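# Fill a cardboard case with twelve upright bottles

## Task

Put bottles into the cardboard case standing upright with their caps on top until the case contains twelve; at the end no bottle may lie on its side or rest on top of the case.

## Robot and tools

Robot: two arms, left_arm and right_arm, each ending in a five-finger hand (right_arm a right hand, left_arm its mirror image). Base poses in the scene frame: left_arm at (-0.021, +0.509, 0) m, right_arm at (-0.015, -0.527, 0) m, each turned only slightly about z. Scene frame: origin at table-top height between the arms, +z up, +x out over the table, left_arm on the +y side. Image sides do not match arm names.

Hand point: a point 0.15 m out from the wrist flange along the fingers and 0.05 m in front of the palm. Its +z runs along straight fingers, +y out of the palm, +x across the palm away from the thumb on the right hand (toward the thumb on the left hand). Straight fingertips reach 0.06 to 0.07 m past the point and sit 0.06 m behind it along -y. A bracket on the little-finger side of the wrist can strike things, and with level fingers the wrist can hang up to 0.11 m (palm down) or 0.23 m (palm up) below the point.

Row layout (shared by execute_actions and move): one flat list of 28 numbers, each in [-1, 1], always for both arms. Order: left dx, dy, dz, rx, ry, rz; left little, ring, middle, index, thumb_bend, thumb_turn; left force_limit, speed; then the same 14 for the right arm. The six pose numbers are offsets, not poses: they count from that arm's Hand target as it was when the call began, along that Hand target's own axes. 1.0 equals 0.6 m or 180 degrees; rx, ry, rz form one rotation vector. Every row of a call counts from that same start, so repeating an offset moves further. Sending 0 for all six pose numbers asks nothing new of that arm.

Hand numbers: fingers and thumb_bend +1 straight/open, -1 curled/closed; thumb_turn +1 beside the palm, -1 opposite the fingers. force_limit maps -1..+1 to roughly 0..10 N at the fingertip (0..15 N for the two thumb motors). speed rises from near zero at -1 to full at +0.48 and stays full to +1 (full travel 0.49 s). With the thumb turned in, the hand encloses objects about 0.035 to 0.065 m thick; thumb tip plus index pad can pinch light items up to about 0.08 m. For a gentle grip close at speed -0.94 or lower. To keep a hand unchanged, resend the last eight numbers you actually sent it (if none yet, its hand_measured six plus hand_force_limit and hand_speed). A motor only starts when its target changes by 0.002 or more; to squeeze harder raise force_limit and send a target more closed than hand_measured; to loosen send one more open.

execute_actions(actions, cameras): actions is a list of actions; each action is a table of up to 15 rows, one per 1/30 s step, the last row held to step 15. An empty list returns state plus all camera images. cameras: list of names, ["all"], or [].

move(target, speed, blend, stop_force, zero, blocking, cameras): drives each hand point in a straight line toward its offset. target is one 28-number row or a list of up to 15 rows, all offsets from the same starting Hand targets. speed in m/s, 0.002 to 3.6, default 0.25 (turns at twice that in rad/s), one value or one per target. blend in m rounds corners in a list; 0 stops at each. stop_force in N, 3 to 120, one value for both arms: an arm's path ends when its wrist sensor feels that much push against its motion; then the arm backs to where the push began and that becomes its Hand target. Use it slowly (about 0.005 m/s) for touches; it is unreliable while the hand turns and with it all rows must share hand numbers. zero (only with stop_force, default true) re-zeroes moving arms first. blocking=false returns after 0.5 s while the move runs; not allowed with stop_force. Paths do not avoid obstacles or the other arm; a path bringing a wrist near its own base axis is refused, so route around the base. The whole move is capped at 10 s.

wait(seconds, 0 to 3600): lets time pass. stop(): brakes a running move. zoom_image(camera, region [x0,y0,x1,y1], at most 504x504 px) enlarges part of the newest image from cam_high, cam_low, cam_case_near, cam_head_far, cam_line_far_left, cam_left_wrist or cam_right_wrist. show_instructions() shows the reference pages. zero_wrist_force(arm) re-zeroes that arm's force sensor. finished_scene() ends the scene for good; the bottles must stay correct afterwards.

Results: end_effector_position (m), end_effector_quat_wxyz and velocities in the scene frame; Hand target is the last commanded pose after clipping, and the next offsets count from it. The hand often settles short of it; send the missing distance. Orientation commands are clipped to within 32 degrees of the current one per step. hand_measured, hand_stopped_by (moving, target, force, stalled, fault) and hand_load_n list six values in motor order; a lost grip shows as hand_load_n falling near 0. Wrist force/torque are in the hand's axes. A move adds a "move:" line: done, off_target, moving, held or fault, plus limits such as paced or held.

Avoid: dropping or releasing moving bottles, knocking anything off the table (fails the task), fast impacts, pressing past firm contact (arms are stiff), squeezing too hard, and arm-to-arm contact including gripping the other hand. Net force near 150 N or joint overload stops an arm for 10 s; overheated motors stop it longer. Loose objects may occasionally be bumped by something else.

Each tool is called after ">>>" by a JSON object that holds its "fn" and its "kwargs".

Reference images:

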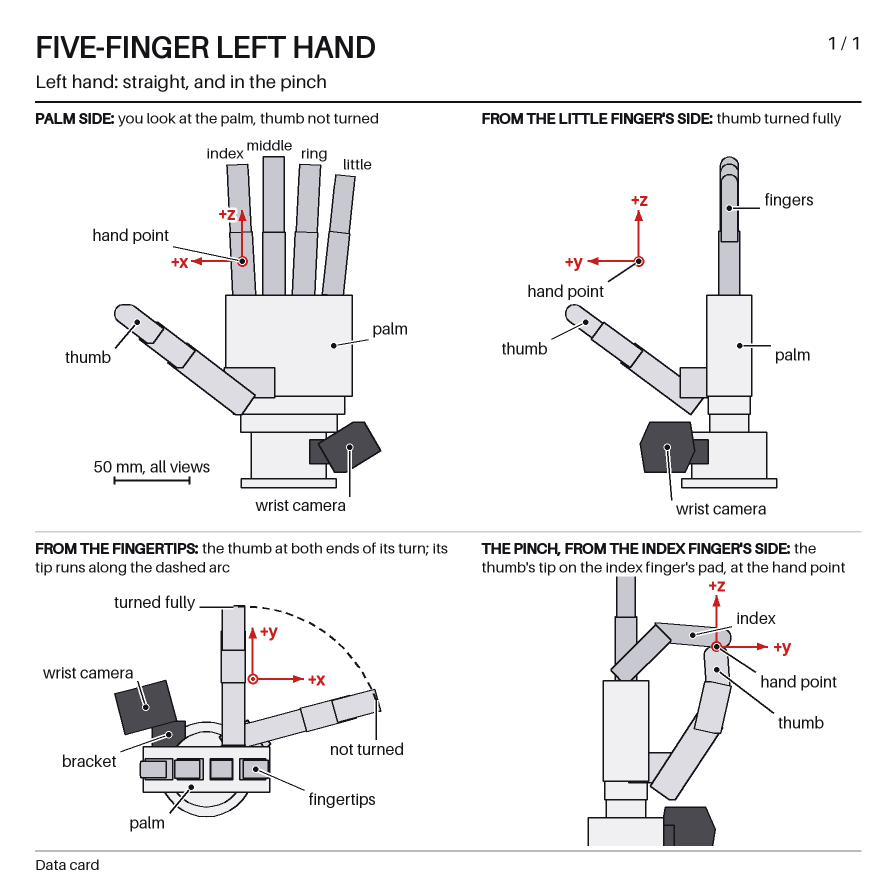

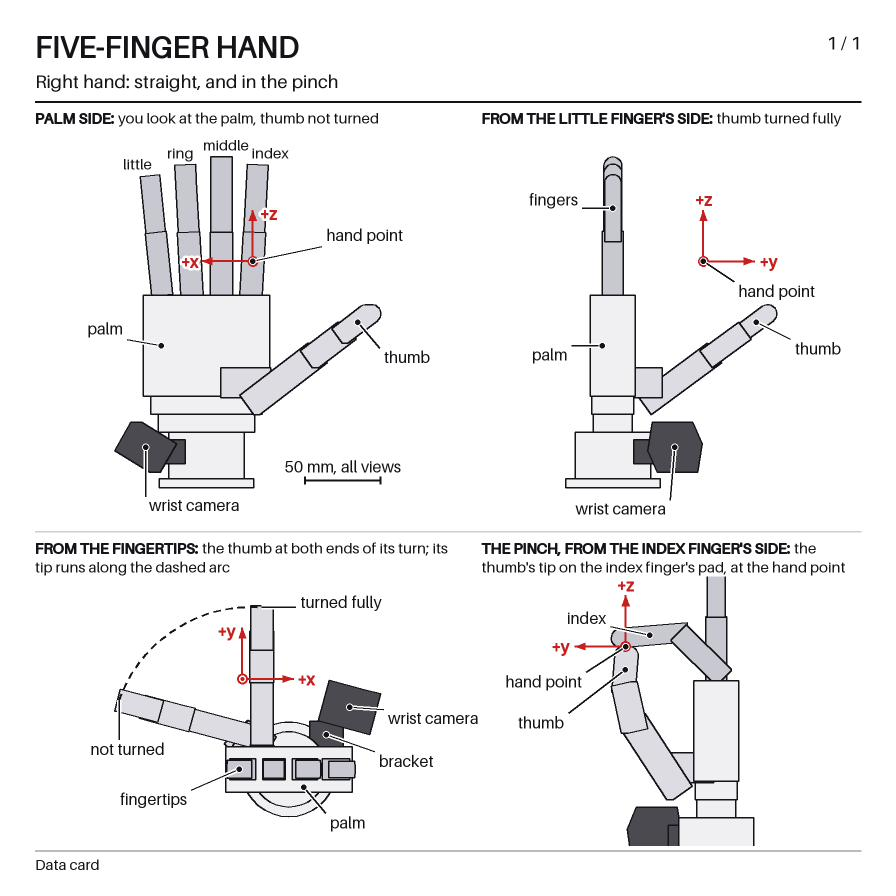

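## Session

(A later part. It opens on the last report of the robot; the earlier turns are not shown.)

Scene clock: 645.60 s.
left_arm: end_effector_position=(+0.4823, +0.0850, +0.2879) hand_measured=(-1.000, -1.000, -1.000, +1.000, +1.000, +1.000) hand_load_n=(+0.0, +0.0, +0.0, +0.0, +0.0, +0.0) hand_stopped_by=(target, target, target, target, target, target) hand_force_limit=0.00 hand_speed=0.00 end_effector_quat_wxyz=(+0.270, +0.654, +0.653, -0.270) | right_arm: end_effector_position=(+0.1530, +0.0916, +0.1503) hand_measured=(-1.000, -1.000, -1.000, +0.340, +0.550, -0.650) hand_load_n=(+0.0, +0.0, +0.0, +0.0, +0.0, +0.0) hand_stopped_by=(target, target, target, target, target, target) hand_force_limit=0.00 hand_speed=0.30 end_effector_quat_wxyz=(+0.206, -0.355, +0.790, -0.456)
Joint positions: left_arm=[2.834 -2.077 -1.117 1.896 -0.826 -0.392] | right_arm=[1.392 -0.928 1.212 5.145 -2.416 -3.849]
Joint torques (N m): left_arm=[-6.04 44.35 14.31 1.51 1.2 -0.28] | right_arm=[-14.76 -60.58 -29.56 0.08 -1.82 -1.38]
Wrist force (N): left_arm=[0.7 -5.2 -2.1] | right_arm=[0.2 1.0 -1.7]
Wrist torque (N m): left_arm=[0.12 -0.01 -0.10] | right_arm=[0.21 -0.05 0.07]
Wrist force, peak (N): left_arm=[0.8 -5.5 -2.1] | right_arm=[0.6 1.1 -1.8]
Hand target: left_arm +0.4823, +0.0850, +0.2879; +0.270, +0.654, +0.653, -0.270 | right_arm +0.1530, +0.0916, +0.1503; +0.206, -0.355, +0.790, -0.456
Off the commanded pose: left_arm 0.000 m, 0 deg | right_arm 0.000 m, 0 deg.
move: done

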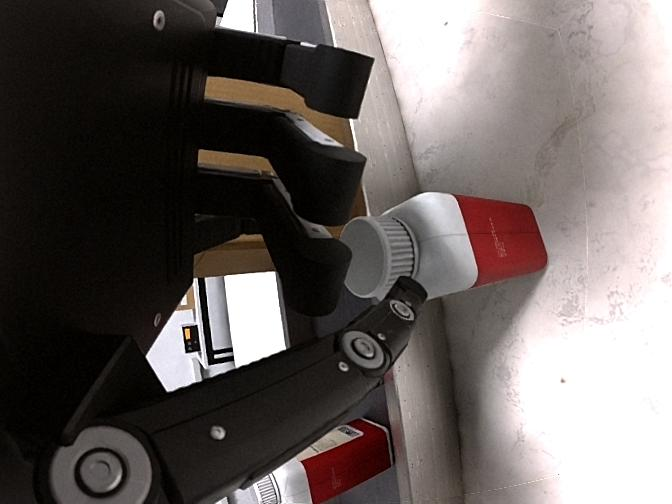

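>>> {"fn": "execute_actions", "kwargs": {"actions": [[[0,0,0,0,0,0,-1,-1,-1,1,1,1,0,0,0,0,0,0,0,0,-1,-1,-1,0.12,0.42,-0.65,-0.7,-0.85]]], "cameras": []}}

>>> {"fn": "execute_actions", "kwargs": {"actions": [[[0,0,0,0,0,0,-1,-1,-1,1,1,1,0,0,0,0,0,0,0,0,-1,-1,-1,-0.15,0.42,-0.65,-0.5,-0.92]]], "cameras": ["cam_right_wrist"]}}

>>> {"fn": "execute_actions", "kwargs": {"actions": [[[0,0,0,0,0,0,-1,-1,-1,1,1,1,0,0,0,0,0,0,0,0,-1,-1,-1,-0.3,0.418,-0.65,0.1,-0.92]]], "cameras": ["cam_right_wrist"]}}

Scene clock: 646.60 s.
left_arm: end_effector_position=(+0.4823, +0.0850, +0.2879) hand_measured=(-1.000, -1.000, -1.000, +1.000, +1.000, +1.000) hand_load_n=(+0.0, +0.0, +0.0, +0.0, +0.0, +0.0) hand_stopped_by=(target, target, target, target, target, target) hand_force_limit=0.00 hand_speed=0.00 end_effector_quat_wxyz=(+0.270, +0.654, +0.653, -0.270) | right_arm: end_effector_position=(+0.1530, +0.0916, +0.1503) hand_measured=(-1.000, -1.000, -1.000, +0.120, +0.420, -0.650) hand_load_n=(+0.0, +0.0, +0.0, +0.0, +0.0, +0.0) hand_stopped_by=(target, target, target, target, target, target) hand_force_limit=-0.70 hand_speed=-0.85 end_effector_quat_wxyz=(+0.206, -0.355, +0.790, -0.456)
Joint positions: left_arm=[2.834 -2.077 -1.117 1.896 -0.826 -0.392] | right_arm=[1.392 -0.928 1.212 5.145 -2.416 -3.849]
Joint torques (N m): left_arm=[-5.47 44.49 14 1.56 1.18 -0.29] | right_arm=[-13.94 -60.7 -30.36 -0.01 -1.25 -0.65]
Wrist force (N): left_arm=[0.6 -5.1 -2.0] | right_arm=[0.1 0.8 -2.1]
Wrist torque (N m): left_arm=[0.12 0.01 -0.10] | right_arm=[0.22 -0.02 0.06]
Wrist force, peak (N): left_arm=[0.8 -5.5 -2.1] | right_arm=[0.1 0.8 -2.1]
Hand target: left_arm +0.4823, +0.0850, +0.2879; +0.270, +0.654, +0.653, -0.270 | right_arm +0.1530, +0.0916, +0.1503; +0.206, -0.355, +0.790, -0.456
Off the commanded pose: left_arm 0.000 m, 0 deg | right_arm 0.000 m, 0 deg.
Step readings (end_effector_position of left_arm | right_arm):
0: (+0.4823, +0.0850, +0.2879) | (+0.1530, +0.0916, +0.1503)
1: (+0.4823, +0.0850, +0.2879) | (+0.1530, +0.0916, +0.1503)
2: (+0.4823, +0.0850, +0.2879) | (+0.1530, +0.0916, +0.1503)
4: (+0.4823, +0.0850, +0.2879) | (+0.1530, +0.0916, +0.1503)
8: (+0.4823, +0.0850, +0.2879) | (+0.1530, +0.0916, +0.1503)
15: (+0.4823, +0.0850, +0.2879) | (+0.1530, +0.0916, +0.1503)

Scene clock: 647.33 s.
left_arm: end_effector_position=(+0.4823, +0.0850, +0.2879) hand_measured=(-1.000, -1.000, -1.000, +1.000, +1.000, +1.000) hand_load_n=(+0.0, +0.0, +0.0, +0.0, +0.0, +0.0) hand_stopped_by=(target, target, target, target, target, target) hand_force_limit=0.00 hand_speed=0.00 end_effector_quat_wxyz=(+0.270, +0.654, +0.653, -0.270) | right_arm: end_effector_position=(+0.1530, +0.0916, +0.1503) hand_measured=(-1.000, -1.000, -1.000, +0.016, +0.420, -0.650) hand_load_n=(+0.0, +0.0, +0.0, +2.5, +1.5, +0.0) hand_stopped_by=(target, target, target, force, target, target) hand_force_limit=-0.50 hand_speed=-0.92 end_effector_quat_wxyz=(+0.206, -0.355, +0.790, -0.456)
Joint positions: left_arm=[2.834 -2.077 -1.117 1.896 -0.826 -0.392] | right_arm=[1.392 -0.928 1.212 5.145 -2.416 -3.849]
Joint torques (N m): left_arm=[-5.41 44.5 13.74 1.57 1.14 -0.36] | right_arm=[-15 -57.97 -28.26 0.23 -1.07 -0.12]
Wrist force (N): left_arm=[0.8 -5.3 -2.1] | right_arm=[0.0 -2.8 -2.1]
Wrist torque (N m): left_arm=[0.11 -0.03 -0.09] | right_arm=[-0.03 -0.04 0.03]
Wrist force, peak (N): left_arm=[0.9 -5.4 -2.3] | right_arm=[-0.1 -2.7 -2.4]
Hand target: left_arm +0.4823, +0.0850, +0.2879; +0.270, +0.654, +0.653, -0.270 | right_arm +0.1530, +0.0916, +0.1503; +0.206, -0.355, +0.790, -0.456
Off the commanded pose: left_arm 0.000 m, 0 deg | right_arm 0.000 m, 0 deg.
Step readings (end_effector_position of left_arm | right_arm):
0: (+0.4823, +0.0850, +0.2879) | (+0.1530, +0.0916, +0.1503)
1: (+0.4823, +0.0850, +0.2879) | (+0.1530, +0.0916, +0.1503)
2: (+0.4823, +0.0850, +0.2879) | (+0.1530, +0.0916, +0.1503)
4: (+0.4823, +0.0850, +0.2879) | (+0.1530, +0.0916, +0.1503)
8: (+0.4823, +0.0850, +0.2879) | (+0.1530, +0.0916, +0.1503)
15: (+0.4823, +0.0850, +0.2879) | (+0.1530, +0.0916, +0.1503)

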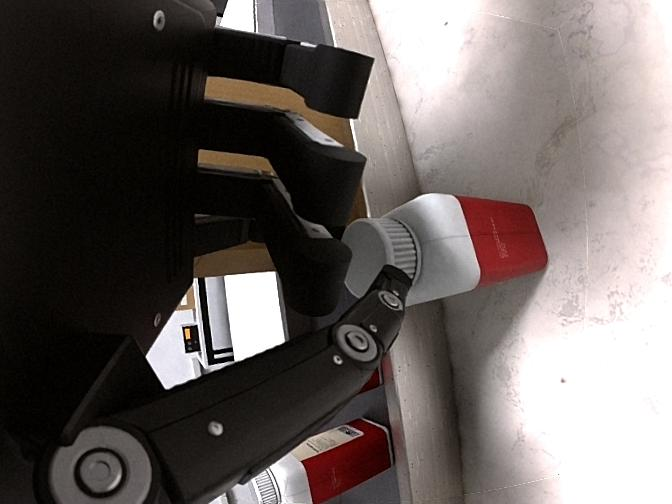

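Scene clock: 648.03 s.
left_arm: end_effector_position=(+0.4823, +0.0850, +0.2879) hand_measured=(-1.000, -1.000, -1.000, +1.000, +1.000, +1.000) hand_load_n=(+0.0, +0.0, +0.0, +0.5, +0.0, +0.0) hand_stopped_by=(target, target, target, target, target, target) hand_force_limit=0.00 hand_speed=0.00 end_effector_quat_wxyz=(+0.270, +0.654, +0.653, -0.270) | right_arm: end_effector_position=(+0.1530, +0.0916, +0.1503) hand_measured=(-1.000, -1.000, -1.000, -0.018, +0.420, -0.650) hand_load_n=(+0.0, +0.0, +0.0, +5.5, +2.5, +0.0) hand_stopped_by=(target, target, target, force, target, target) hand_force_limit=0.10 hand_speed=-0.92 end_effector_quat_wxyz=(+0.206, -0.355, +0.790, -0.456)
Joint positions: left_arm=[2.834 -2.077 -1.117 1.896 -0.826 -0.392] | right_arm=[1.392 -0.928 1.212 5.145 -2.416 -3.849]
Joint torques (N m): left_arm=[-5.24 45.01 14.39 1.62 1.14 -0.3] | right_arm=[-13.97 -54.32 -25.88 0.27 -1.14 0.05]
Wrist force (N): left_arm=[0.7 -5.3 -2.1] | right_arm=[-0.4 -6.6 -3.6]
Wrist torque (N m): left_arm=[0.11 -0.01 -0.10] | right_arm=[-0.17 0.02 -0.01]
Wrist force, peak (N): left_arm=[0.7 -5.5 -2.2] | right_arm=[-0.1 -6.9 -3.7]
Hand target: left_arm +0.4823, +0.0850, +0.2879; +0.270, +0.654, +0.653, -0.270 | right_arm +0.1530, +0.0916, +0.1503; +0.206, -0.355, +0.790, -0.456
Off the commanded pose: left_arm 0.000 m, 0 deg | right_arm 0.000 m, 0 deg.
Step readings (end_effector_position of left_arm | right_arm):
0: (+0.4823, +0.0850, +0.2879) | (+0.1530, +0.0916, +0.1503)
1: (+0.4823, +0.0850, +0.2879) | (+0.1530, +0.0916, +0.1503)
2: (+0.4823, +0.0850, +0.2879) | (+0.1530, +0.0916, +0.1503)
4: (+0.4823, +0.0850, +0.2879) | (+0.1530, +0.0916, +0.1503)
8: (+0.4823, +0.0850, +0.2879) | (+0.1530, +0.0916, +0.1503)
15: (+0.4823, +0.0850, +0.2879) | (+0.1530, +0.0916, +0.1503)

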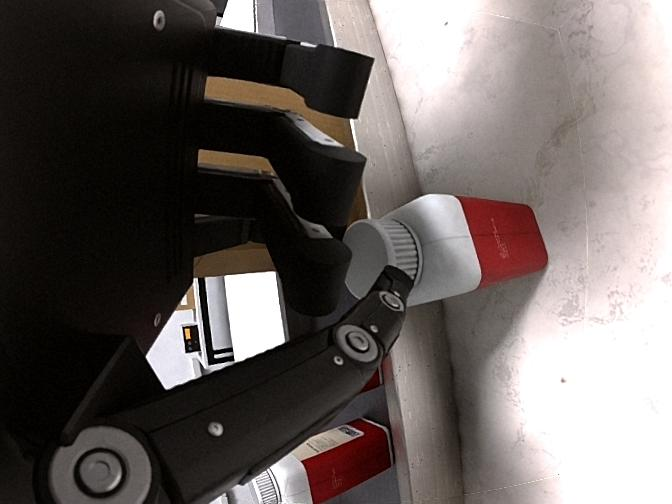

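>>> {"fn": "move", "kwargs": {"target": [0,0,0,0,0,0,-1,-1,-1,1,1,1,0,0,0,-0.01443,-0.00833,0,0,0,-1,-1,-1,-0.3,0.418,-0.65,0.1,-0.92], "speed": 0.02, "cameras": ["cam_right_wrist"]}}

Scene clock: 651.33 s.
left_arm: end_effector_position=(+0.4823, +0.0850, +0.2879) hand_measured=(-1.000, -1.000, -1.000, +1.000, +1.000, +1.000) hand_load_n=(+0.0, +0.0, +0.0, +0.0, +0.0, +0.0) hand_stopped_by=(target, target, target, target, target, target) hand_force_limit=0.00 hand_speed=0.00 end_effector_quat_wxyz=(+0.270, +0.654, +0.653, -0.270) | right_arm: end_effector_position=(+0.1531, +0.0916, +0.1605) hand_measured=(-1.000, -1.000, -1.000, -0.018, +0.418, -0.650) hand_load_n=(+0.0, +0.0, +0.0, +0.0, +0.0, +0.0) hand_stopped_by=(target, target, target, force, target, target) hand_force_limit=0.10 hand_speed=-0.92 end_effector_quat_wxyz=(+0.206, -0.355, +0.790, -0.456)
Joint positions: left_arm=[2.834 -2.077 -1.117 1.896 -0.826 -0.392] | right_arm=[1.392 -0.935 1.197 5.167 -2.416 -3.849]
Joint torques (N m): left_arm=[-5.49 43.99 14.1 1.52 1.24 -0.36] | right_arm=[-6.17 -46.18 -13.19 -2.74 0.32 1.34]
Wrist force (N): left_arm=[0.7 -5.3 -2.1] | right_arm=[0.2 0.9 -1.7]
Wrist torque (N m): left_arm=[0.10 -0.01 -0.10] | right_arm=[0.22 -0.05 0.08]
Wrist force, peak (N): left_arm=[0.9 -5.5 -2.3] | right_arm=[-0.2 -7.0 -3.6]
Hand target: left_arm +0.4823, +0.0850, +0.2879; +0.270, +0.654, +0.653, -0.270 | right_arm +0.1530, +0.0916, +0.1603; +0.206, -0.355, +0.790, -0.456
Off the commanded pose: left_arm 0.000 m, 0 deg | right_arm 0.000 m, 0 deg.
move: done

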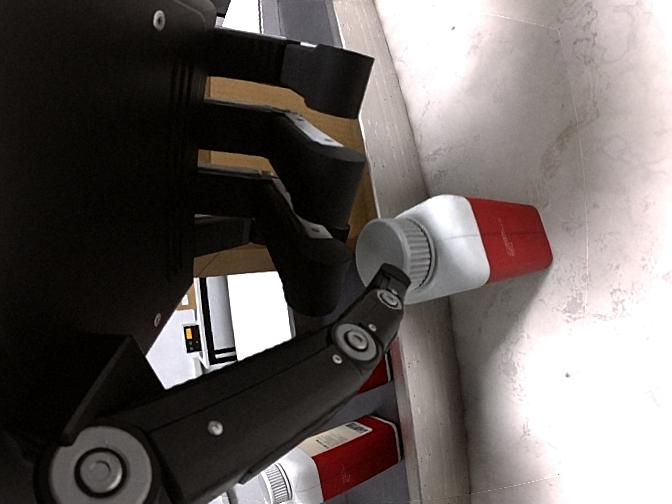

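>>> {"fn": "execute_actions", "kwargs": {"actions": [[[0,0,0,0,0,0,-1,-1,-1,1,1,1,0,0,0,0,0,0,0,0,-1,-1,-1,0.34,0.55,-0.65,0.1,-0.5]]], "cameras": ["cam_right_wrist"]}}

>>> {"fn": "zoom_image", "kwargs": {"camera": "cam_right_wrist", "region": [280, 150, 500, 340]}}

Scene clock: 652.17 s.
left_arm: end_effector_position=(+0.4823, +0.0850, +0.2879) hand_measured=(-1.000, -1.000, -1.000, +1.000, +1.000, +1.000) hand_load_n=(+0.0, +0.0, +0.0, +0.0, +0.0, +0.0) hand_stopped_by=(target, target, target, target, target, target) hand_force_limit=0.00 hand_speed=0.00 end_effector_quat_wxyz=(+0.270, +0.654, +0.653, -0.270) | right_arm: end_effector_position=(+0.1530, +0.0916, +0.1603) hand_measured=(-1.000, -1.000, -1.000, +0.340, +0.550, -0.650) hand_load_n=(+0.0, +0.0, +0.5, +0.0, +0.0, +0.0) hand_stopped_by=(target, target, target, target, target, target) hand_force_limit=0.10 hand_speed=-0.50 end_effector_quat_wxyz=(+0.206, -0.355, +0.790, -0.456)
Joint positions: left_arm=[2.834 -2.077 -1.117 1.896 -0.826 -0.392] | right_arm=[1.392 -0.935 1.197 5.167 -2.416 -3.849]
Joint torques (N m): left_arm=[-5.57 44.64 14.65 1.56 1.26 -0.37] | right_arm=[-4.29 -34.52 -12.29 -2.57 0.22 2.43]
Wrist force (N): left_arm=[0.7 -5.3 -1.9] | right_arm=[0.4 1.1 -1.6]
Wrist torque (N m): left_arm=[0.10 0.00 -0.10] | right_arm=[0.24 -0.07 0.09]
Wrist force, peak (N): left_arm=[0.8 -5.5 -2.2] | right_arm=[0.4 1.1 -1.9]
Hand target: left_arm +0.4823, +0.0850, +0.2879; +0.270, +0.654, +0.653, -0.270 | right_arm +0.1530, +0.0916, +0.1603; +0.206, -0.355, +0.790, -0.456
Off the commanded pose: left_arm 0.000 m, 0 deg | right_arm 0.000 m, 0 deg.
Step readings (end_effector_position of left_arm | right_arm):
0: (+0.4823, +0.0850, +0.2879) | (+0.1531, +0.0916, +0.1605)
1: (+0.4823, +0.0850, +0.2879) | (+0.1530, +0.0916, +0.1604)
2: (+0.4823, +0.0850, +0.2879) | (+0.1530, +0.0916, +0.1604)
4: (+0.4823, +0.0850, +0.2879) | (+0.1530, +0.0916, +0.1604)
8: (+0.4823, +0.0850, +0.2879) | (+0.1530, +0.0916, +0.1603)
15: (+0.4823, +0.0850, +0.2879) | (+0.1530, +0.0916, +0.1603)

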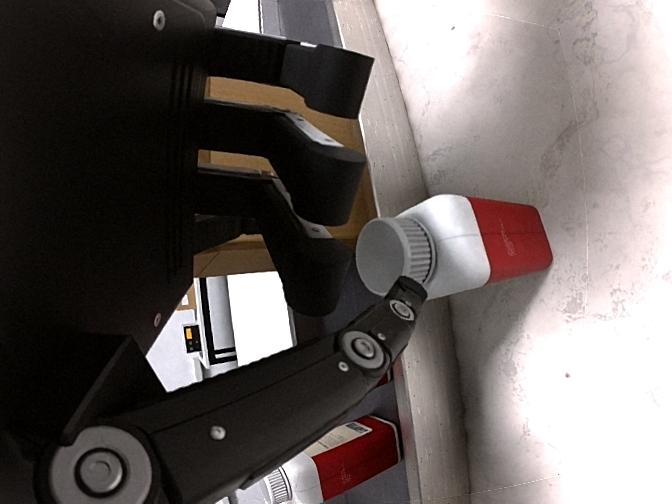

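Scaled by 2.291 from the camera's image (finer frame: 960x720).

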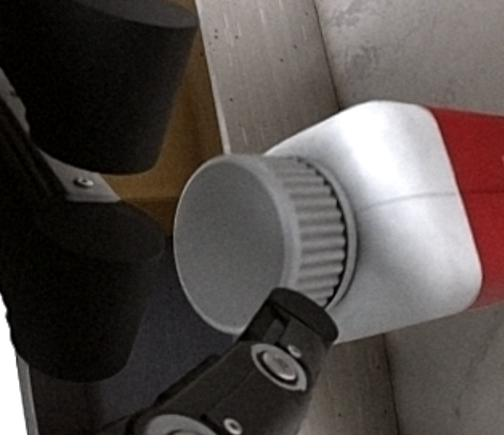

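>>> {"fn": "move", "kwargs": {"target": [0,0,0,0,0,0,-1,-1,-1,1,1,1,0,0,0,0.0185,0.01067,0,0,0,-1,-1,-1,0.34,0.55,-0.65,0.1,-0.5], "speed": 0.03, "stop_force": 3, "cameras": ["cam_right_wrist"]}}

>>> {"fn": "zoom_image", "kwargs": {"camera": "cam_right_wrist", "region": [280, 150, 500, 340]}}

Scene clock: 654.80 s.
left_arm: end_effector_position=(+0.4823, +0.0850, +0.2879) hand_measured=(-1.000, -1.000, -1.000, +1.000, +1.000, +1.000) hand_load_n=(+0.0, +0.0, +0.0, +0.0, +0.0, +0.0) hand_stopped_by=(target, target, target, target, target, target) hand_force_limit=0.00 hand_speed=0.00 end_effector_quat_wxyz=(+0.270, +0.654, +0.653, -0.270) | right_arm: end_effector_position=(+0.1530, +0.0916, +0.1475) hand_measured=(-1.000, -1.000, -1.000, +0.340, +0.550, -0.650) hand_load_n=(+0.0, +0.0, +0.0, +0.0, +0.0, +0.0) hand_stopped_by=(target, target, target, target, target, target) hand_force_limit=0.10 hand_speed=-0.50 end_effector_quat_wxyz=(+0.206, -0.355, +0.790, -0.456)
Joint positions: left_arm=[2.834 -2.077 -1.117 1.896 -0.826 -0.392] | right_arm=[1.392 -0.926 1.216 5.139 -2.416 -3.849]
Joint torques (N m): left_arm=[-5.41 44.84 14.88 1.63 1.24 -0.32] | right_arm=[4.98 -58.79 -29.51 0.1 0.03 -2.02]
Wrist force (N): left_arm=[0.6 -5.4 -2.1] | right_arm=[0.2 0.9 -1.7]
Wrist torque (N m): left_arm=[0.10 0.00 -0.10] | right_arm=[0.23 -0.05 0.07]
Wrist force, peak (N): left_arm=[1.0 -5.5 -2.1] | right_arm=[0.3 1.2 -2.2]
Hand target: left_arm +0.4823, +0.0850, +0.2879; +0.270, +0.654, +0.653, -0.270 | right_arm +0.1530, +0.0916, +0.1475; +0.206, -0.355, +0.790, -0.456
Off the commanded pose: left_arm 0.000 m, 0 deg | right_arm 0.000 m, 0 deg.
move: done

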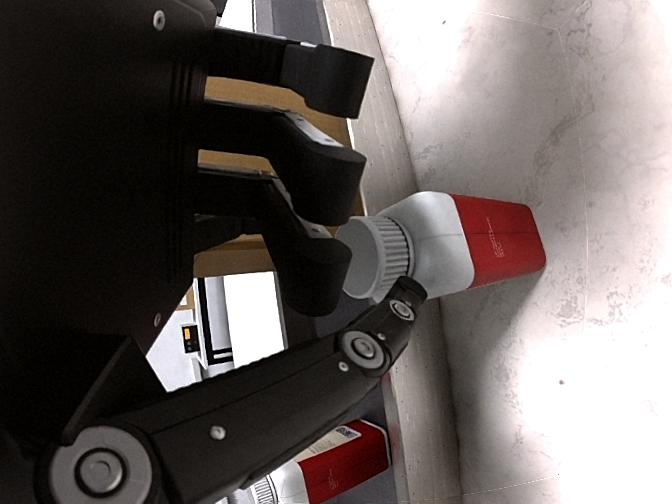

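Scaled by 2.291 from the camera's image (finer frame: 960x720).

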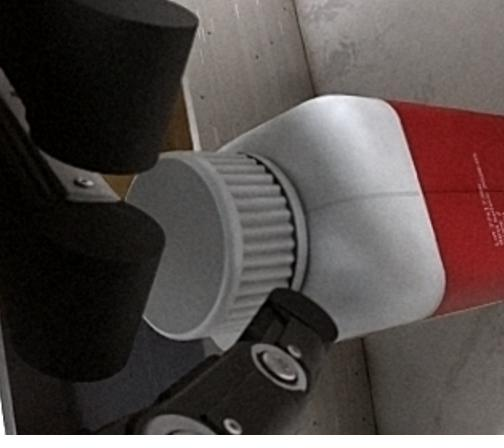

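>>> {"fn": "execute_actions", "kwargs": {"actions": [[[0,0,0,0,0,0,-1,-1,-1,1,1,1,0,0,0,0,0,0,0,0,-1,-1,-1,0.12,0.42,-0.65,-0.7,-0.85]]], "cameras": []}}

>>> {"fn": "execute_actions", "kwargs": {"actions": [[[0,0,0,0,0,0,-1,-1,-1,1,1,1,0,0,0,0,0,0,0,0,-1,-1,-1,-0.15,0.42,-0.65,-0.5,-0.92]]], "cameras": ["cam_right_wrist"]}}

Scene clock: 656.20 s.
left_arm: end_effector_position=(+0.4823, +0.0850, +0.2879) hand_measured=(-1.000, -1.000, -1.000, +1.000, +1.000, +1.000) hand_load_n=(+0.0, +0.0, +0.0, +0.0, +0.0, +0.0) hand_stopped_by=(target, target, target, target, target, target) hand_force_limit=0.00 hand_speed=0.00 end_effector_quat_wxyz=(+0.270, +0.654, +0.653, -0.270) | right_arm: end_effector_position=(+0.1530, +0.0916, +0.1475) hand_measured=(-1.000, -1.000, -1.000, +0.120, +0.420, -0.650) hand_load_n=(+0.0, +0.5, +0.0, +0.0, +0.5, -0.5) hand_stopped_by=(target, target, target, target, target, target) hand_force_limit=-0.70 hand_speed=-0.85 end_effector_quat_wxyz=(+0.206, -0.355, +0.790, -0.456)
Joint positions: left_arm=[2.834 -2.077 -1.117 1.896 -0.826 -0.392] | right_arm=[1.392 -0.926 1.216 5.139 -2.416 -3.849]
Joint torques (N m): left_arm=[-5.11 44.27 14.79 1.63 1.24 -0.42] | right_arm=[9.44 -59.72 -28.55 0.37 -0.7 -2]
Wrist force (N): left_arm=[0.8 -5.2 -2.1] | right_arm=[0.2 1.2 -2.0]
Wrist torque (N m): left_arm=[0.13 -0.02 -0.10] | right_arm=[0.23 -0.04 0.07]
Wrist force, peak (N): left_arm=[0.9 -5.5 -1.9] | right_arm=[0.2 1.6 -1.9]
Hand target: left_arm +0.4823, +0.0850, +0.2879; +0.270, +0.654, +0.653, -0.270 | right_arm +0.1530, +0.0916, +0.1475; +0.206, -0.355, +0.790, -0.456
Off the commanded pose: left_arm 0.000 m, 0 deg | right_arm 0.000 m, 0 deg.
Step readings (end_effector_position of left_arm | right_arm):
0: (+0.4823, +0.0850, +0.2879) | (+0.1530, +0.0916, +0.1475)
1: (+0.4823, +0.0850, +0.2879) | (+0.1530, +0.0916, +0.1475)
2: (+0.4823, +0.0850, +0.2879) | (+0.1530, +0.0916, +0.1475)
4: (+0.4823, +0.0850, +0.2879) | (+0.1530, +0.0916, +0.1475)
8: (+0.4823, +0.0850, +0.2879) | (+0.1530, +0.0916, +0.1475)
15: (+0.4823, +0.0850, +0.2879) | (+0.1530, +0.0916, +0.1475)

Scene clock: 656.90 s.
left_arm: end_effector_position=(+0.4823, +0.0850, +0.2879) hand_measured=(-1.000, -1.000, -1.000, +1.000, +1.000, +1.000) hand_load_n=(+0.5, +0.0, +0.0, +0.0, +0.0, -0.5) hand_stopped_by=(target, target, target, target, target, target) hand_force_limit=0.00 hand_speed=0.00 end_effector_quat_wxyz=(+0.270, +0.654, +0.653, -0.270) | right_arm: end_effector_position=(+0.1530, +0.0916, +0.1475) hand_measured=(-1.000, -1.000, -1.000, +0.054, +0.420, -0.650) hand_load_n=(+0.0, +0.0, +0.0, +2.5, +1.5, -0.5) hand_stopped_by=(target, target, target, force, target, target) hand_force_limit=-0.50 hand_speed=-0.92 end_effector_quat_wxyz=(+0.206, -0.355, +0.790, -0.456)
Joint positions: left_arm=[2.834 -2.077 -1.117 1.896 -0.826 -0.392] | right_arm=[1.392 -0.926 1.216 5.139 -2.416 -3.849]
Joint torques (N m): left_arm=[-5.8 44.93 14.92 1.59 1.27 -0.38] | right_arm=[9.2 -58.11 -29.56 0.3 -1.01 -1.99]
Wrist force (N): left_arm=[0.7 -5.2 -2.2] | right_arm=[0.3 -0.3 -1.8]
Wrist torque (N m): left_arm=[0.12 -0.01 -0.10] | right_arm=[0.13 -0.08 0.07]
Wrist force, peak (N): left_arm=[0.8 -5.6 -2.1] | right_arm=[0.2 1.3 -2.1]
Hand target: left_arm +0.4823, +0.0850, +0.2879; +0.270, +0.654, +0.653, -0.270 | right_arm +0.1530, +0.0916, +0.1475; +0.206, -0.355, +0.790, -0.456
Off the commanded pose: left_arm 0.000 m, 0 deg | right_arm 0.000 m, 0 deg.
Step readings (end_effector_position of left_arm | right_arm):
0: (+0.4823, +0.0850, +0.2879) | (+0.1530, +0.0916, +0.1475)
1: (+0.4823, +0.0850, +0.2879) | (+0.1530, +0.0916, +0.1475)
2: (+0.4823, +0.0850, +0.2879) | (+0.1530, +0.0916, +0.1475)
4: (+0.4823, +0.0850, +0.2879) | (+0.1530, +0.0916, +0.1475)
8: (+0.4823, +0.0850, +0.2879) | (+0.1530, +0.0916, +0.1475)
15: (+0.4823, +0.0850, +0.2879) | (+0.1530, +0.0916, +0.1475)

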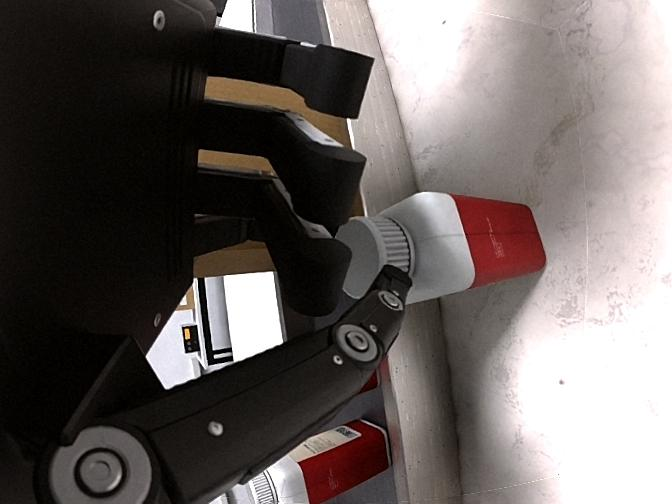

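>>> {"fn": "execute_actions", "kwargs": {"actions": [[[0,0,0,0,0,0,-1,-1,-1,1,1,1,0,0,0,0,0,0,0,0,-1,-1,-1,-0.3,0.418,-0.65,0.1,-0.92]]], "cameras": ["cam_right_wrist"]}}

Scene clock: 657.70 s.
left_arm: end_effector_position=(+0.4823, +0.0850, +0.2879) hand_measured=(-1.000, -1.000, -1.000, +1.000, +1.000, +1.000) hand_load_n=(+0.0, +0.0, +0.0, +0.0, +0.0, +0.0) hand_stopped_by=(target, target, target, target, target, target) hand_force_limit=0.00 hand_speed=0.00 end_effector_quat_wxyz=(+0.270, +0.654, +0.653, -0.270) | right_arm: end_effector_position=(+0.1530, +0.0916, +0.1475) hand_measured=(-1.000, -1.000, -1.000, +0.012, +0.420, -0.650) hand_load_n=(+0.0, +0.0, +0.0, +6.0, +4.0, -0.5) hand_stopped_by=(target, target, target, force, target, target) hand_force_limit=0.10 hand_speed=-0.92 end_effector_quat_wxyz=(+0.206, -0.355, +0.790, -0.456)
Joint positions: left_arm=[2.834 -2.077 -1.117 1.896 -0.826 -0.392] | right_arm=[1.392 -0.926 1.216 5.139 -2.416 -3.849]
Joint torques (N m): left_arm=[-5.7 44.3 14.71 1.52 1.27 -0.36] | right_arm=[10.84 -56.51 -28.34 0.04 -1.05 -2.17]
Wrist force (N): left_arm=[0.8 -5.2 -2.0] | right_arm=[0.4 -2.2 -2.7]
Wrist torque (N m): left_arm=[0.12 -0.02 -0.10] | right_arm=[0.06 -0.08 0.07]
Wrist force, peak (N): left_arm=[0.9 -5.5 -2.1] | right_arm=[-0.1 -2.4 -2.6]
Hand target: left_arm +0.4823, +0.0850, +0.2879; +0.270, +0.654, +0.653, -0.270 | right_arm +0.1530, +0.0916, +0.1475; +0.206, -0.355, +0.790, -0.456
Off the commanded pose: left_arm 0.000 m, 0 deg | right_arm 0.000 m, 0 deg.
Step readings (end_effector_position of left_arm | right_arm):
0: (+0.4823, +0.0850, +0.2879) | (+0.1530, +0.0916, +0.1475)
1: (+0.4823, +0.0850, +0.2879) | (+0.1530, +0.0916, +0.1475)
2: (+0.4823, +0.0850, +0.2879) | (+0.1530, +0.0916, +0.1475)
4: (+0.4823, +0.0850, +0.2879) | (+0.1530, +0.0916, +0.1475)
8: (+0.4823, +0.0850, +0.2879) | (+0.1530, +0.0916, +0.1475)
15: (+0.4823, +0.0850, +0.2879) | (+0.1530, +0.0916, +0.1475)

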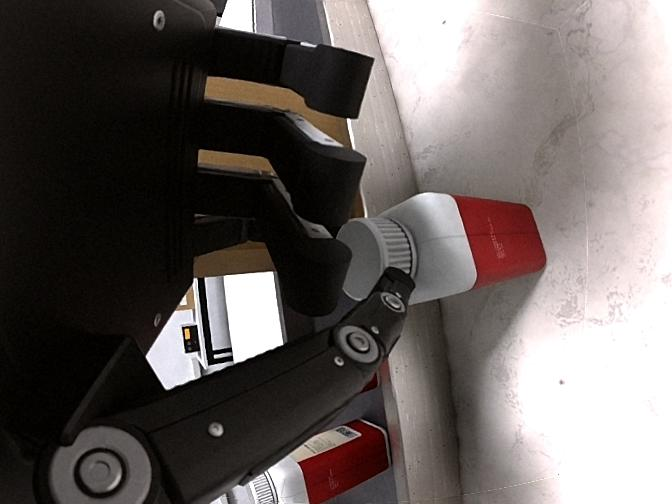

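>>> {"fn": "move", "kwargs": {"target": [0,0,0,0,0,0,-1,-1,-1,1,1,1,0,0,0,-0.02887,-0.01667,0,0,0,-1,-1,-1,-0.3,0.418,-0.65,0.1,-0.92], "speed": 0.02, "cameras": ["cam_right_wrist"]}}

Scene clock: 659.03 s.
left_arm: end_effector_position=(+0.4823, +0.0850, +0.2879) hand_measured=(-1.000, -1.000, -1.000, +1.000, +1.000, +1.000) hand_load_n=(+0.0, +0.0, +0.0, +0.0, +0.0, +0.0) hand_stopped_by=(target, target, target, target, target, target) hand_force_limit=0.00 hand_speed=0.00 end_effector_quat_wxyz=(+0.270, +0.654, +0.653, -0.270) | right_arm: end_effector_position=(+0.1530, +0.0916, +0.1677) hand_measured=(-1.000, -1.000, -1.000, +0.012, +0.420, -0.650) hand_load_n=(+0.0, +0.0, +0.0, +0.0, +0.5, +0.0) hand_stopped_by=(target, target, target, force, target, target) hand_force_limit=0.10 hand_speed=-0.92 end_effector_quat_wxyz=(+0.206, -0.355, +0.790, -0.456)
Joint positions: left_arm=[2.834 -2.077 -1.117 1.896 -0.826 -0.392] | right_arm=[1.392 -0.939 1.185 5.183 -2.416 -3.849]
Joint torques (N m): left_arm=[-5.79 44.39 14.75 1.53 1.2 -0.43] | right_arm=[12.19 -45.45 -13.4 -2.84 -1.44 -0.26]
Wrist force (N): left_arm=[0.8 -5.2 -2.2] | right_arm=[0.3 1.2 -1.7]
Wrist torque (N m): left_arm=[0.11 -0.03 -0.09] | right_arm=[0.26 -0.06 0.08]
Wrist force, peak (N): left_arm=[0.9 -5.6 -2.1] | right_arm=[-0.3 -2.4 -2.6]
Hand target: left_arm +0.4823, +0.0850, +0.2879; +0.270, +0.654, +0.653, -0.270 | right_arm +0.1530, +0.0916, +0.1675; +0.206, -0.355, +0.790, -0.456
Off the commanded pose: left_arm 0.000 m, 0 deg | right_arm 0.000 m, 0 deg.
move: done

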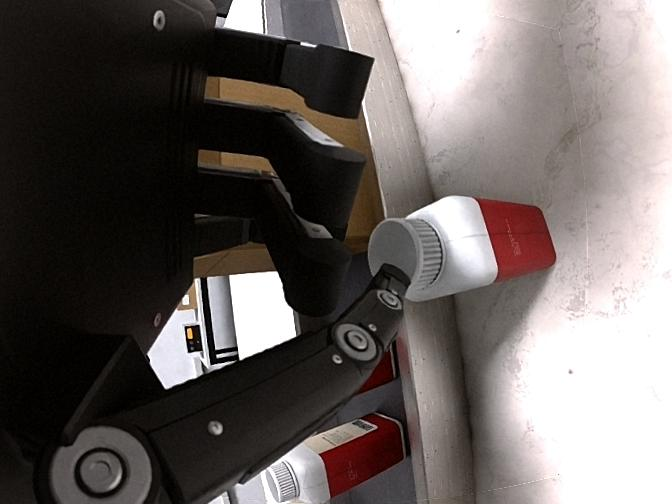

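>>> {"fn": "execute_actions", "kwargs": {"actions": [[[0,0,0,0,0,0,-1,-1,-1,1,1,1,0,0,0,0,0,0,0,0,-1,-1,-1,0.34,0.55,-0.65,0.1,-0.5]]], "cameras": ["cam_right_wrist"]}}

>>> {"fn": "move", "kwargs": {"target": [0,0,0,0,0,0,-1,-1,-1,1,1,1,0,0,0,0.03464,0.02,0,0,0,-1,-1,-1,0.34,0.55,-0.65,0.1,-0.5], "speed": 0.03, "stop_force": 3, "cameras": ["cam_right_wrist"]}}

>>> {"fn": "zoom_image", "kwargs": {"camera": "cam_right_wrist", "region": [280, 150, 500, 340]}}

Scene clock: 660.30 s.
left_arm: end_effector_position=(+0.4823, +0.0850, +0.2879) hand_measured=(-1.000, -1.000, -1.000, +1.000, +1.000, +1.000) hand_load_n=(+0.0, +0.0, +0.0, +0.5, +0.0, +0.0) hand_stopped_by=(target, target, target, target, target, target) hand_force_limit=0.00 hand_speed=0.00 end_effector_quat_wxyz=(+0.270, +0.654, +0.653, -0.270) | right_arm: end_effector_position=(+0.1530, +0.0916, +0.1675) hand_measured=(-1.000, -1.000, -1.000, +0.340, +0.550, -0.650) hand_load_n=(+0.0, +0.0, +0.0, +0.0, +0.0, +0.0) hand_stopped_by=(target, target, target, target, target, target) hand_force_limit=0.10 hand_speed=-0.50 end_effector_quat_wxyz=(+0.206, -0.355, +0.790, -0.456)
Joint positions: left_arm=[2.834 -2.077 -1.117 1.896 -0.826 -0.392] | right_arm=[1.392 -0.939 1.186 5.183 -2.416 -3.849]
Joint torques (N m): left_arm=[-5.45 44.7 15.15 1.53 1.32 -0.47] | right_arm=[12.59 -34.94 -12.86 -2.58 -1.21 2.41]
Wrist force (N): left_arm=[0.7 -5.2 -2.2] | right_arm=[0.4 0.8 -2.1]
Wrist torque (N m): left_arm=[0.11 -0.01 -0.10] | right_arm=[0.23 -0.06 0.08]
Wrist force, peak (N): left_arm=[1.0 -5.4 -2.1] | right_arm=[0.4 0.8 -2.1]
Hand target: left_arm +0.4823, +0.0850, +0.2879; +0.270, +0.654, +0.653, -0.270 | right_arm +0.1530, +0.0916, +0.1675; +0.206, -0.355, +0.790, -0.456
Off the commanded pose: left_arm 0.000 m, 0 deg | right_arm 0.000 m, 0 deg.
Step readings (end_effector_position of left_arm | right_arm):
0: (+0.4823, +0.0850, +0.2879) | (+0.1530, +0.0916, +0.1675)
1: (+0.4823, +0.0850, +0.2879) | (+0.1530, +0.0916, +0.1675)
2: (+0.4823, +0.0850, +0.2879) | (+0.1530, +0.0916, +0.1675)
4: (+0.4823, +0.0850, +0.2879) | (+0.1530, +0.0916, +0.1675)
8: (+0.4823, +0.0850, +0.2879) | (+0.1530, +0.0916, +0.1675)
15: (+0.4823, +0.0850, +0.2879) | (+0.1530, +0.0916, +0.1675)

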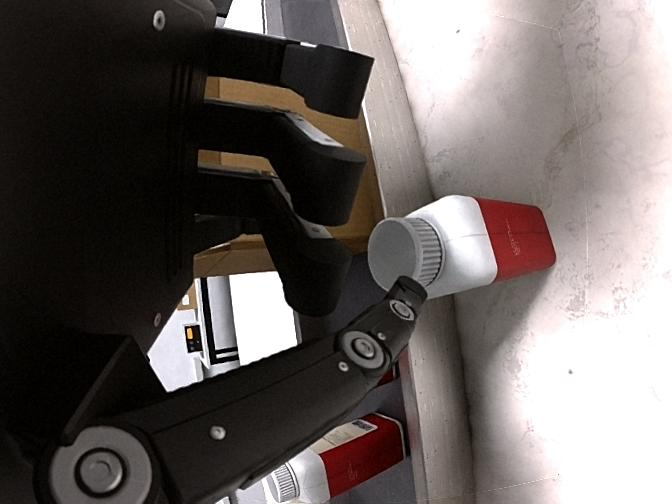

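Scene clock: 662.20 s.
left_arm: end_effector_position=(+0.4823, +0.0850, +0.2879) hand_measured=(-1.000, -1.000, -1.000, +1.000, +1.000, +1.000) hand_load_n=(+0.0, +0.0, +0.0, +0.0, +0.0, +0.0) hand_stopped_by=(target, target, target, target, target, target) hand_force_limit=0.00 hand_speed=0.00 end_effector_quat_wxyz=(+0.270, +0.654, +0.653, -0.270) | right_arm: end_effector_position=(+0.1530, +0.0916, +0.1435) hand_measured=(-1.000, -1.000, -1.000, +0.340, +0.550, -0.650) hand_load_n=(+0.0, +0.0, +0.0, +0.0, +0.0, +0.0) hand_stopped_by=(target, target, target, target, target, target) hand_force_limit=0.10 hand_speed=-0.50 end_effector_quat_wxyz=(+0.206, -0.355, +0.790, -0.456)
Joint positions: left_arm=[2.834 -2.077 -1.117 1.896 -0.826 -0.392] | right_arm=[1.392 -0.923 1.222 5.13 -2.416 -3.849]
Joint torques (N m): left_arm=[-5.62 44.87 15.61 1.63 1.25 -0.53] | right_arm=[2 -61 -30.18 0.01 -0.7 -1.99]
Wrist force (N): left_arm=[0.8 -5.3 -2.3] | right_arm=[0.5 0.6 -1.7]
Wrist torque (N m): left_arm=[0.12 -0.03 -0.09] | right_arm=[0.18 -0.09 0.08]
Wrist force, peak (N): left_arm=[1.0 -5.5 -2.0] | right_arm=[0.4 1.5 -1.8]
Hand target: left_arm +0.4823, +0.0850, +0.2879; +0.270, +0.654, +0.653, -0.270 | right_arm +0.1530, +0.0916, +0.1435; +0.206, -0.355, +0.790, -0.456
Off the commanded pose: left_arm 0.000 m, 0 deg | right_arm 0.000 m, 0 deg.
move: done

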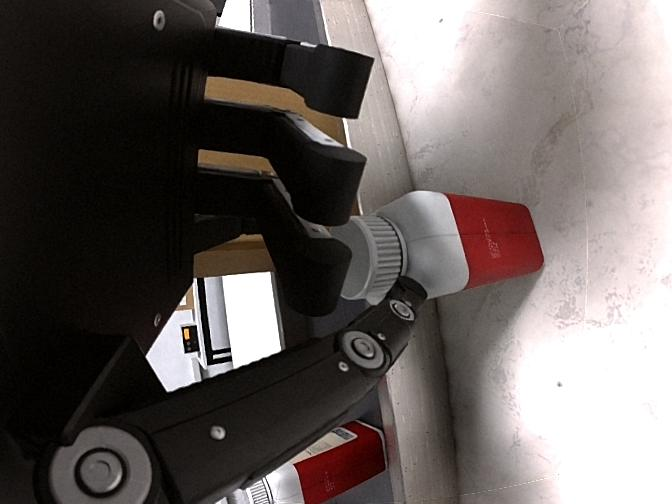

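Scaled by 2.291 from the camera's image (finer frame: 960x720).

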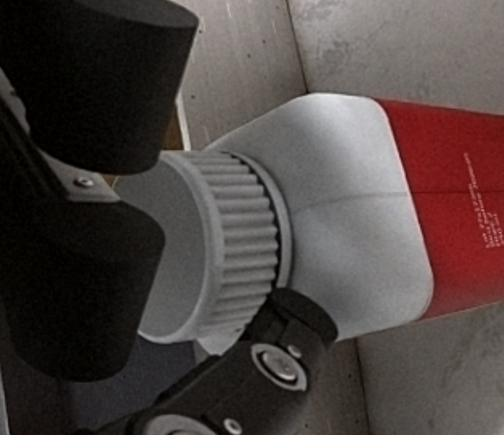

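>>> {"fn": "execute_actions", "kwargs": {"actions": [[[0,0,0,0,0,0,-1,-1,-1,1,1,1,0,0,0,0,0,0,0,0,-1,-1,-1,0.12,0.42,-0.65,-0.7,-0.85]]], "cameras": []}}

>>> {"fn": "execute_actions", "kwargs": {"actions": [[[0,0,0,0,0,0,-1,-1,-1,1,1,1,0,0,0,0,0,0,0,0,-1,-1,-1,-0.15,0.42,-0.65,-0.5,-0.92]]], "cameras": []}}

>>> {"fn": "execute_actions", "kwargs": {"actions": [[[0,0,0,0,0,0,-1,-1,-1,1,1,1,0,0,0,0,0,0,0,0,-1,-1,-1,-0.3,0.418,-0.65,0.1,-0.92]]], "cameras": ["cam_right_wrist"]}}

Scene clock: 663.20 s.
left_arm: end_effector_position=(+0.4823, +0.0850, +0.2879) hand_measured=(-1.000, -1.000, -1.000, +1.000, +1.000, +1.000) hand_load_n=(+0.0, +0.0, +0.0, +0.0, +0.0, +0.0) hand_stopped_by=(target, target, target, target, target, target) hand_force_limit=0.00 hand_speed=0.00 end_effector_quat_wxyz=(+0.270, +0.654, +0.653, -0.270) | right_arm: end_effector_position=(+0.1530, +0.0916, +0.1435) hand_measured=(-1.000, -1.000, -1.000, +0.120, +0.420, -0.650) hand_load_n=(+0.0, +0.0, +0.0, +0.0, +0.5, +0.0) hand_stopped_by=(target, target, target, target, target, target) hand_force_limit=-0.70 hand_speed=-0.85 end_effector_quat_wxyz=(+0.206, -0.355, +0.790, -0.456)
Joint positions: left_arm=[2.834 -2.077 -1.117 1.896 -0.826 -0.392] | right_arm=[1.392 -0.923 1.222 5.13 -2.416 -3.849]
Joint torques (N m): left_arm=[-5.51 45.02 15.16 1.51 1.26 -0.52] | right_arm=[-3.89 -60.45 -29.63 0.26 -1.27 -2.22]
Wrist force (N): left_arm=[0.9 -5.2 -2.3] | right_arm=[0.5 1.5 -2.0]
Wrist torque (N m): left_arm=[0.12 -0.03 -0.09] | right_arm=[0.27 -0.08 0.09]
Wrist force, peak (N): left_arm=[0.8 -5.4 -2.3] | right_arm=[0.5 1.5 -2.0]
Hand target: left_arm +0.4823, +0.0850, +0.2879; +0.270, +0.654, +0.653, -0.270 | right_arm +0.1530, +0.0916, +0.1435; +0.206, -0.355, +0.790, -0.456
Off the commanded pose: left_arm 0.000 m, 0 deg | right_arm 0.000 m, 0 deg.
Step readings (end_effector_position of left_arm | right_arm):
0: (+0.4823, +0.0850, +0.2879) | (+0.1530, +0.0916, +0.1435)
1: (+0.4823, +0.0850, +0.2879) | (+0.1530, +0.0916, +0.1435)
2: (+0.4823, +0.0850, +0.2879) | (+0.1530, +0.0916, +0.1435)
4: (+0.4823, +0.0850, +0.2879) | (+0.1530, +0.0916, +0.1435)
8: (+0.4823, +0.0850, +0.2879) | (+0.1530, +0.0916, +0.1435)
15: (+0.4823, +0.0850, +0.2879) | (+0.1530, +0.0916, +0.1435)

Scene clock: 663.90 s.
left_arm: end_effector_position=(+0.4823, +0.0850, +0.2879) hand_measured=(-1.000, -1.000, -1.000, +1.000, +1.000, +1.000) hand_load_n=(+0.0, +0.0, +0.0, +0.0, +0.0, +0.0) hand_stopped_by=(target, target, target, target, target, target) hand_force_limit=0.00 hand_speed=0.00 end_effector_quat_wxyz=(+0.270, +0.654, +0.653, -0.270) | right_arm: end_effector_position=(+0.1530, +0.0916, +0.1435) hand_measured=(-1.000, -1.000, -1.000, +0.054, +0.420, -0.650) hand_load_n=(+0.0, +0.0, +0.0, +3.0, +1.5, +0.0) hand_stopped_by=(target, target, target, force, target, target) hand_force_limit=-0.50 hand_speed=-0.92 end_effector_quat_wxyz=(+0.206, -0.355, +0.790, -0.456)
Joint positions: left_arm=[2.834 -2.077 -1.117 1.896 -0.826 -0.392] | right_arm=[1.392 -0.923 1.222 5.13 -2.416 -3.849]
Joint torques (N m): left_arm=[-5.69 44.64 15.62 1.59 1.33 -0.51] | right_arm=[-7.1 -59.32 -29.16 0.22 -1.82 -2.03]
Wrist force (N): left_arm=[0.6 -5.2 -2.1] | right_arm=[0.2 -0.3 -1.8]
Wrist torque (N m): left_arm=[0.11 0.01 -0.11] | right_arm=[0.12 -0.06 0.06]
Wrist force, peak (N): left_arm=[0.9 -5.4 -2.1] | right_arm=[0.2 1.6 -2.3]
Hand target: left_arm +0.4823, +0.0850, +0.2879; +0.270, +0.654, +0.653, -0.270 | right_arm +0.1530, +0.0916, +0.1435; +0.206, -0.355, +0.790, -0.456
Off the commanded pose: left_arm 0.000 m, 0 deg | right_arm 0.000 m, 0 deg.
Step readings (end_effector_position of left_arm | right_arm):
0: (+0.4823, +0.0850, +0.2879) | (+0.1530, +0.0916, +0.1435)
1: (+0.4823, +0.0850, +0.2879) | (+0.1530, +0.0916, +0.1435)
2: (+0.4823, +0.0850, +0.2879) | (+0.1530, +0.0916, +0.1435)
4: (+0.4823, +0.0850, +0.2879) | (+0.1530, +0.0916, +0.1435)
8: (+0.4823, +0.0850, +0.2879) | (+0.1530, +0.0916, +0.1435)
15: (+0.4823, +0.0850, +0.2879) | (+0.1530, +0.0916, +0.1435)

Scene clock: 664.60 s.
left_arm: end_effector_position=(+0.4823, +0.0850, +0.2879) hand_measured=(-1.000, -1.000, -1.000, +1.000, +1.000, +1.000) hand_load_n=(+0.0, +0.0, +0.0, +0.0, +0.0, +0.0) hand_stopped_by=(target, target, target, target, target, target) hand_force_limit=0.00 hand_speed=0.00 end_effector_quat_wxyz=(+0.270, +0.654, +0.653, -0.270) | right_arm: end_effector_position=(+0.1530, +0.0916, +0.1435) hand_measured=(-1.000, -1.000, -1.000, +0.020, +0.420, -0.650) hand_load_n=(+0.0, +0.0, +0.0, +5.5, +3.0, +0.0) hand_stopped_by=(target, target, target, force, target, target) hand_force_limit=0.10 hand_speed=-0.92 end_effector_quat_wxyz=(+0.206, -0.355, +0.790, -0.456)
Joint positions: left_arm=[2.834 -2.077 -1.117 1.896 -0.826 -0.392] | right_arm=[1.392 -0.923 1.222 5.13 -2.416 -3.849]
Joint torques (N m): left_arm=[-5.62 44.61 15.47 1.57 1.22 -0.57] | right_arm=[-12.79 -58.02 -29.11 0.19 -1.92 -2.11]
Wrist force (N): left_arm=[0.6 -5.2 -2.3] | right_arm=[-0.2 -2.5 -2.7]
Wrist torque (N m): left_arm=[0.13 0.00 -0.10] | right_arm=[0.01 0.00 0.03]
Wrist force, peak (N): left_arm=[0.8 -5.3 -2.3] | right_arm=[-0.4 -2.9 -2.6]
Hand target: left_arm +0.4823, +0.0850, +0.2879; +0.270, +0.654, +0.653, -0.270 | right_arm +0.1530, +0.0916, +0.1435; +0.206, -0.355, +0.790, -0.456
Off the commanded pose: left_arm 0.000 m, 0 deg | right_arm 0.000 m, 0 deg.
Step readings (end_effector_position of left_arm | right_arm):
0: (+0.4823, +0.0850, +0.2879) | (+0.1530, +0.0916, +0.1435)
1: (+0.4823, +0.0850, +0.2879) | (+0.1530, +0.0916, +0.1435)
2: (+0.4823, +0.0850, +0.2879) | (+0.1530, +0.0916, +0.1435)
4: (+0.4823, +0.0850, +0.2879) | (+0.1530, +0.0916, +0.1435)
8: (+0.4823, +0.0850, +0.2879) | (+0.1530, +0.0916, +0.1435)
15: (+0.4823, +0.0850, +0.2879) | (+0.1530, +0.0916, +0.1435)

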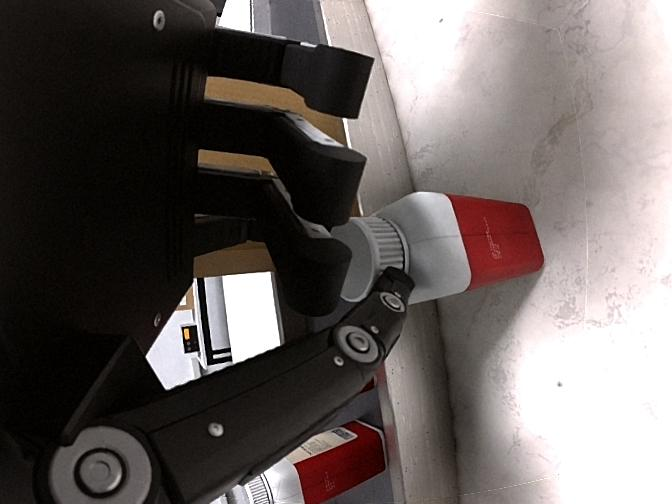

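>>> {"fn": "execute_actions", "kwargs": {"actions": [[[0,0,0,0,0,0,-1,-1,-1,1,1,1,0,0,0,0,0,0,0,0,-1,-1,-1,-0.3,0.39,-0.65,0.0,-0.92]]], "cameras": []}}

>>> {"fn": "move", "kwargs": {"target": [0,0,0,0,0,0,-1,-1,-1,1,1,1,0,0,0,-0.01443,-0.00833,0,0,0,-1,-1,-1,-0.3,0.39,-0.65,0.0,-0.92], "speed": 0.01, "cameras": ["cam_right_wrist"]}}

Scene clock: 665.47 s.
left_arm: end_effector_position=(+0.4823, +0.0850, +0.2879) hand_measured=(-1.000, -1.000, -1.000, +1.000, +1.000, +1.000) hand_load_n=(+0.0, +0.0, +0.5, +0.0, +0.0, +0.5) hand_stopped_by=(target, target, target, target, target, target) hand_force_limit=0.00 hand_speed=0.00 end_effector_quat_wxyz=(+0.270, +0.654, +0.653, -0.270) | right_arm: end_effector_position=(+0.1530, +0.0916, +0.1435) hand_measured=(-1.000, -1.000, -1.000, +0.020, +0.394, -0.650) hand_load_n=(+0.0, +0.0, +0.0, +6.0, +5.5, +0.0) hand_stopped_by=(target, target, target, force, target, target) hand_force_limit=0.00 hand_speed=-0.92 end_effector_quat_wxyz=(+0.206, -0.355, +0.790, -0.456)
Joint positions: left_arm=[2.834 -2.077 -1.117 1.896 -0.826 -0.392] | right_arm=[1.392 -0.923 1.222 5.13 -2.416 -3.849]
Joint torques (N m): left_arm=[-5.25 44.84 15.68 1.63 1.28 -0.51] | right_arm=[-13.75 -54.01 -26.38 0.05 -1.79 -1.83]
Wrist force (N): left_arm=[0.8 -5.3 -2.0] | right_arm=[0.1 0.7 -0.9]
Wrist torque (N m): left_arm=[0.10 -0.01 -0.10] | right_arm=[0.18 -0.05 0.06]
Wrist force, peak (N): left_arm=[0.8 -5.3 -2.2] | right_arm=[-0.1 -2.5 -2.6]
Hand target: left_arm +0.4823, +0.0850, +0.2879; +0.270, +0.654, +0.653, -0.270 | right_arm +0.1530, +0.0916, +0.1435; +0.206, -0.355, +0.790, -0.456
Off the commanded pose: left_arm 0.000 m, 0 deg | right_arm 0.000 m, 0 deg.
Step readings (end_effector_position of left_arm | right_arm):
0: (+0.4823, +0.0850, +0.2879) | (+0.1530, +0.0916, +0.1435)
1: (+0.4823, +0.0850, +0.2879) | (+0.1530, +0.0916, +0.1435)
2: (+0.4823, +0.0850, +0.2879) | (+0.1530, +0.0916, +0.1435)
4: (+0.4823, +0.0850, +0.2879) | (+0.1530, +0.0916, +0.1435)
8: (+0.4823, +0.0850, +0.2879) | (+0.1530, +0.0916, +0.1435)
15: (+0.4823, +0.0850, +0.2879) | (+0.1530, +0.0916, +0.1435)

Scene clock: 666.70 s.
left_arm: end_effector_position=(+0.4823, +0.0850, +0.2879) hand_measured=(-1.000, -1.000, -1.000, +1.000, +1.000, +1.000) hand_load_n=(+0.5, +0.0, +0.0, +0.0, +0.0, +0.0) hand_stopped_by=(target, target, target, target, target, target) hand_force_limit=0.00 hand_speed=0.00 end_effector_quat_wxyz=(+0.270, +0.654, +0.653, -0.270) | right_arm: end_effector_position=(+0.1530, +0.0916, +0.1536) hand_measured=(-1.000, -1.000, -1.000, +0.020, +0.394, -0.650) hand_load_n=(+0.0, +0.0, +0.0, +5.5, +6.0, -0.5) hand_stopped_by=(target, target, target, force, target, target) hand_force_limit=0.00 hand_speed=-0.92 end_effector_quat_wxyz=(+0.206, -0.355, +0.790, -0.456)
Joint positions: left_arm=[2.834 -2.077 -1.117 1.896 -0.826 -0.392] | right_arm=[1.392 -0.93 1.207 5.152 -2.416 -3.849]
Joint torques (N m): left_arm=[-5.34 44.98 15.95 1.56 1.34 -0.51] | right_arm=[-12.94 -55.2 -22.71 -1.99 -1.8 -1.17]
Wrist force (N): left_arm=[0.8 -5.3 -2.3] | right_arm=[0.4 3.8 -0.2]
Wrist torque (N m): left_arm=[0.11 -0.03 -0.09] | right_arm=[0.31 -0.09 0.10]
Wrist force, peak (N): left_arm=[0.8 -5.5 -2.1] | right_arm=[0.6 4.2 -0.4]
Hand target: left_arm +0.4823, +0.0850, +0.2879; +0.270, +0.654, +0.653, -0.270 | right_arm +0.1530, +0.0916, +0.1535; +0.206, -0.355, +0.790, -0.456
Off the commanded pose: left_arm 0.000 m, 0 deg | right_arm 0.000 m, 0 deg.
move: done

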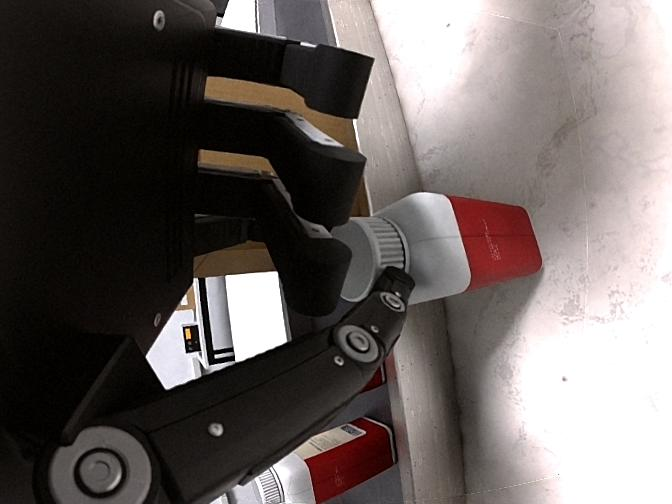

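>>> {"fn": "zoom_image", "kwargs": {"camera": "cam_right_wrist", "region": [400, 170, 560, 320]}}

Scaled by 3.150 from the camera's image (finer frame: 960x720).

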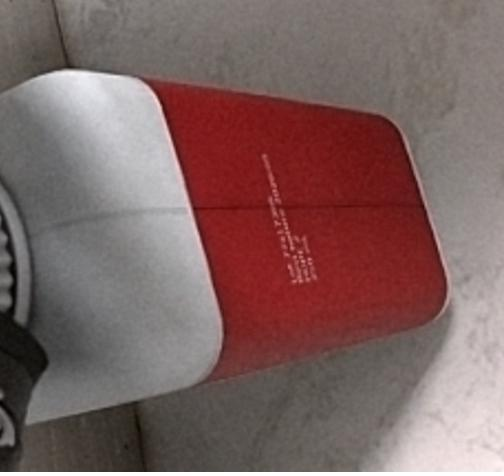

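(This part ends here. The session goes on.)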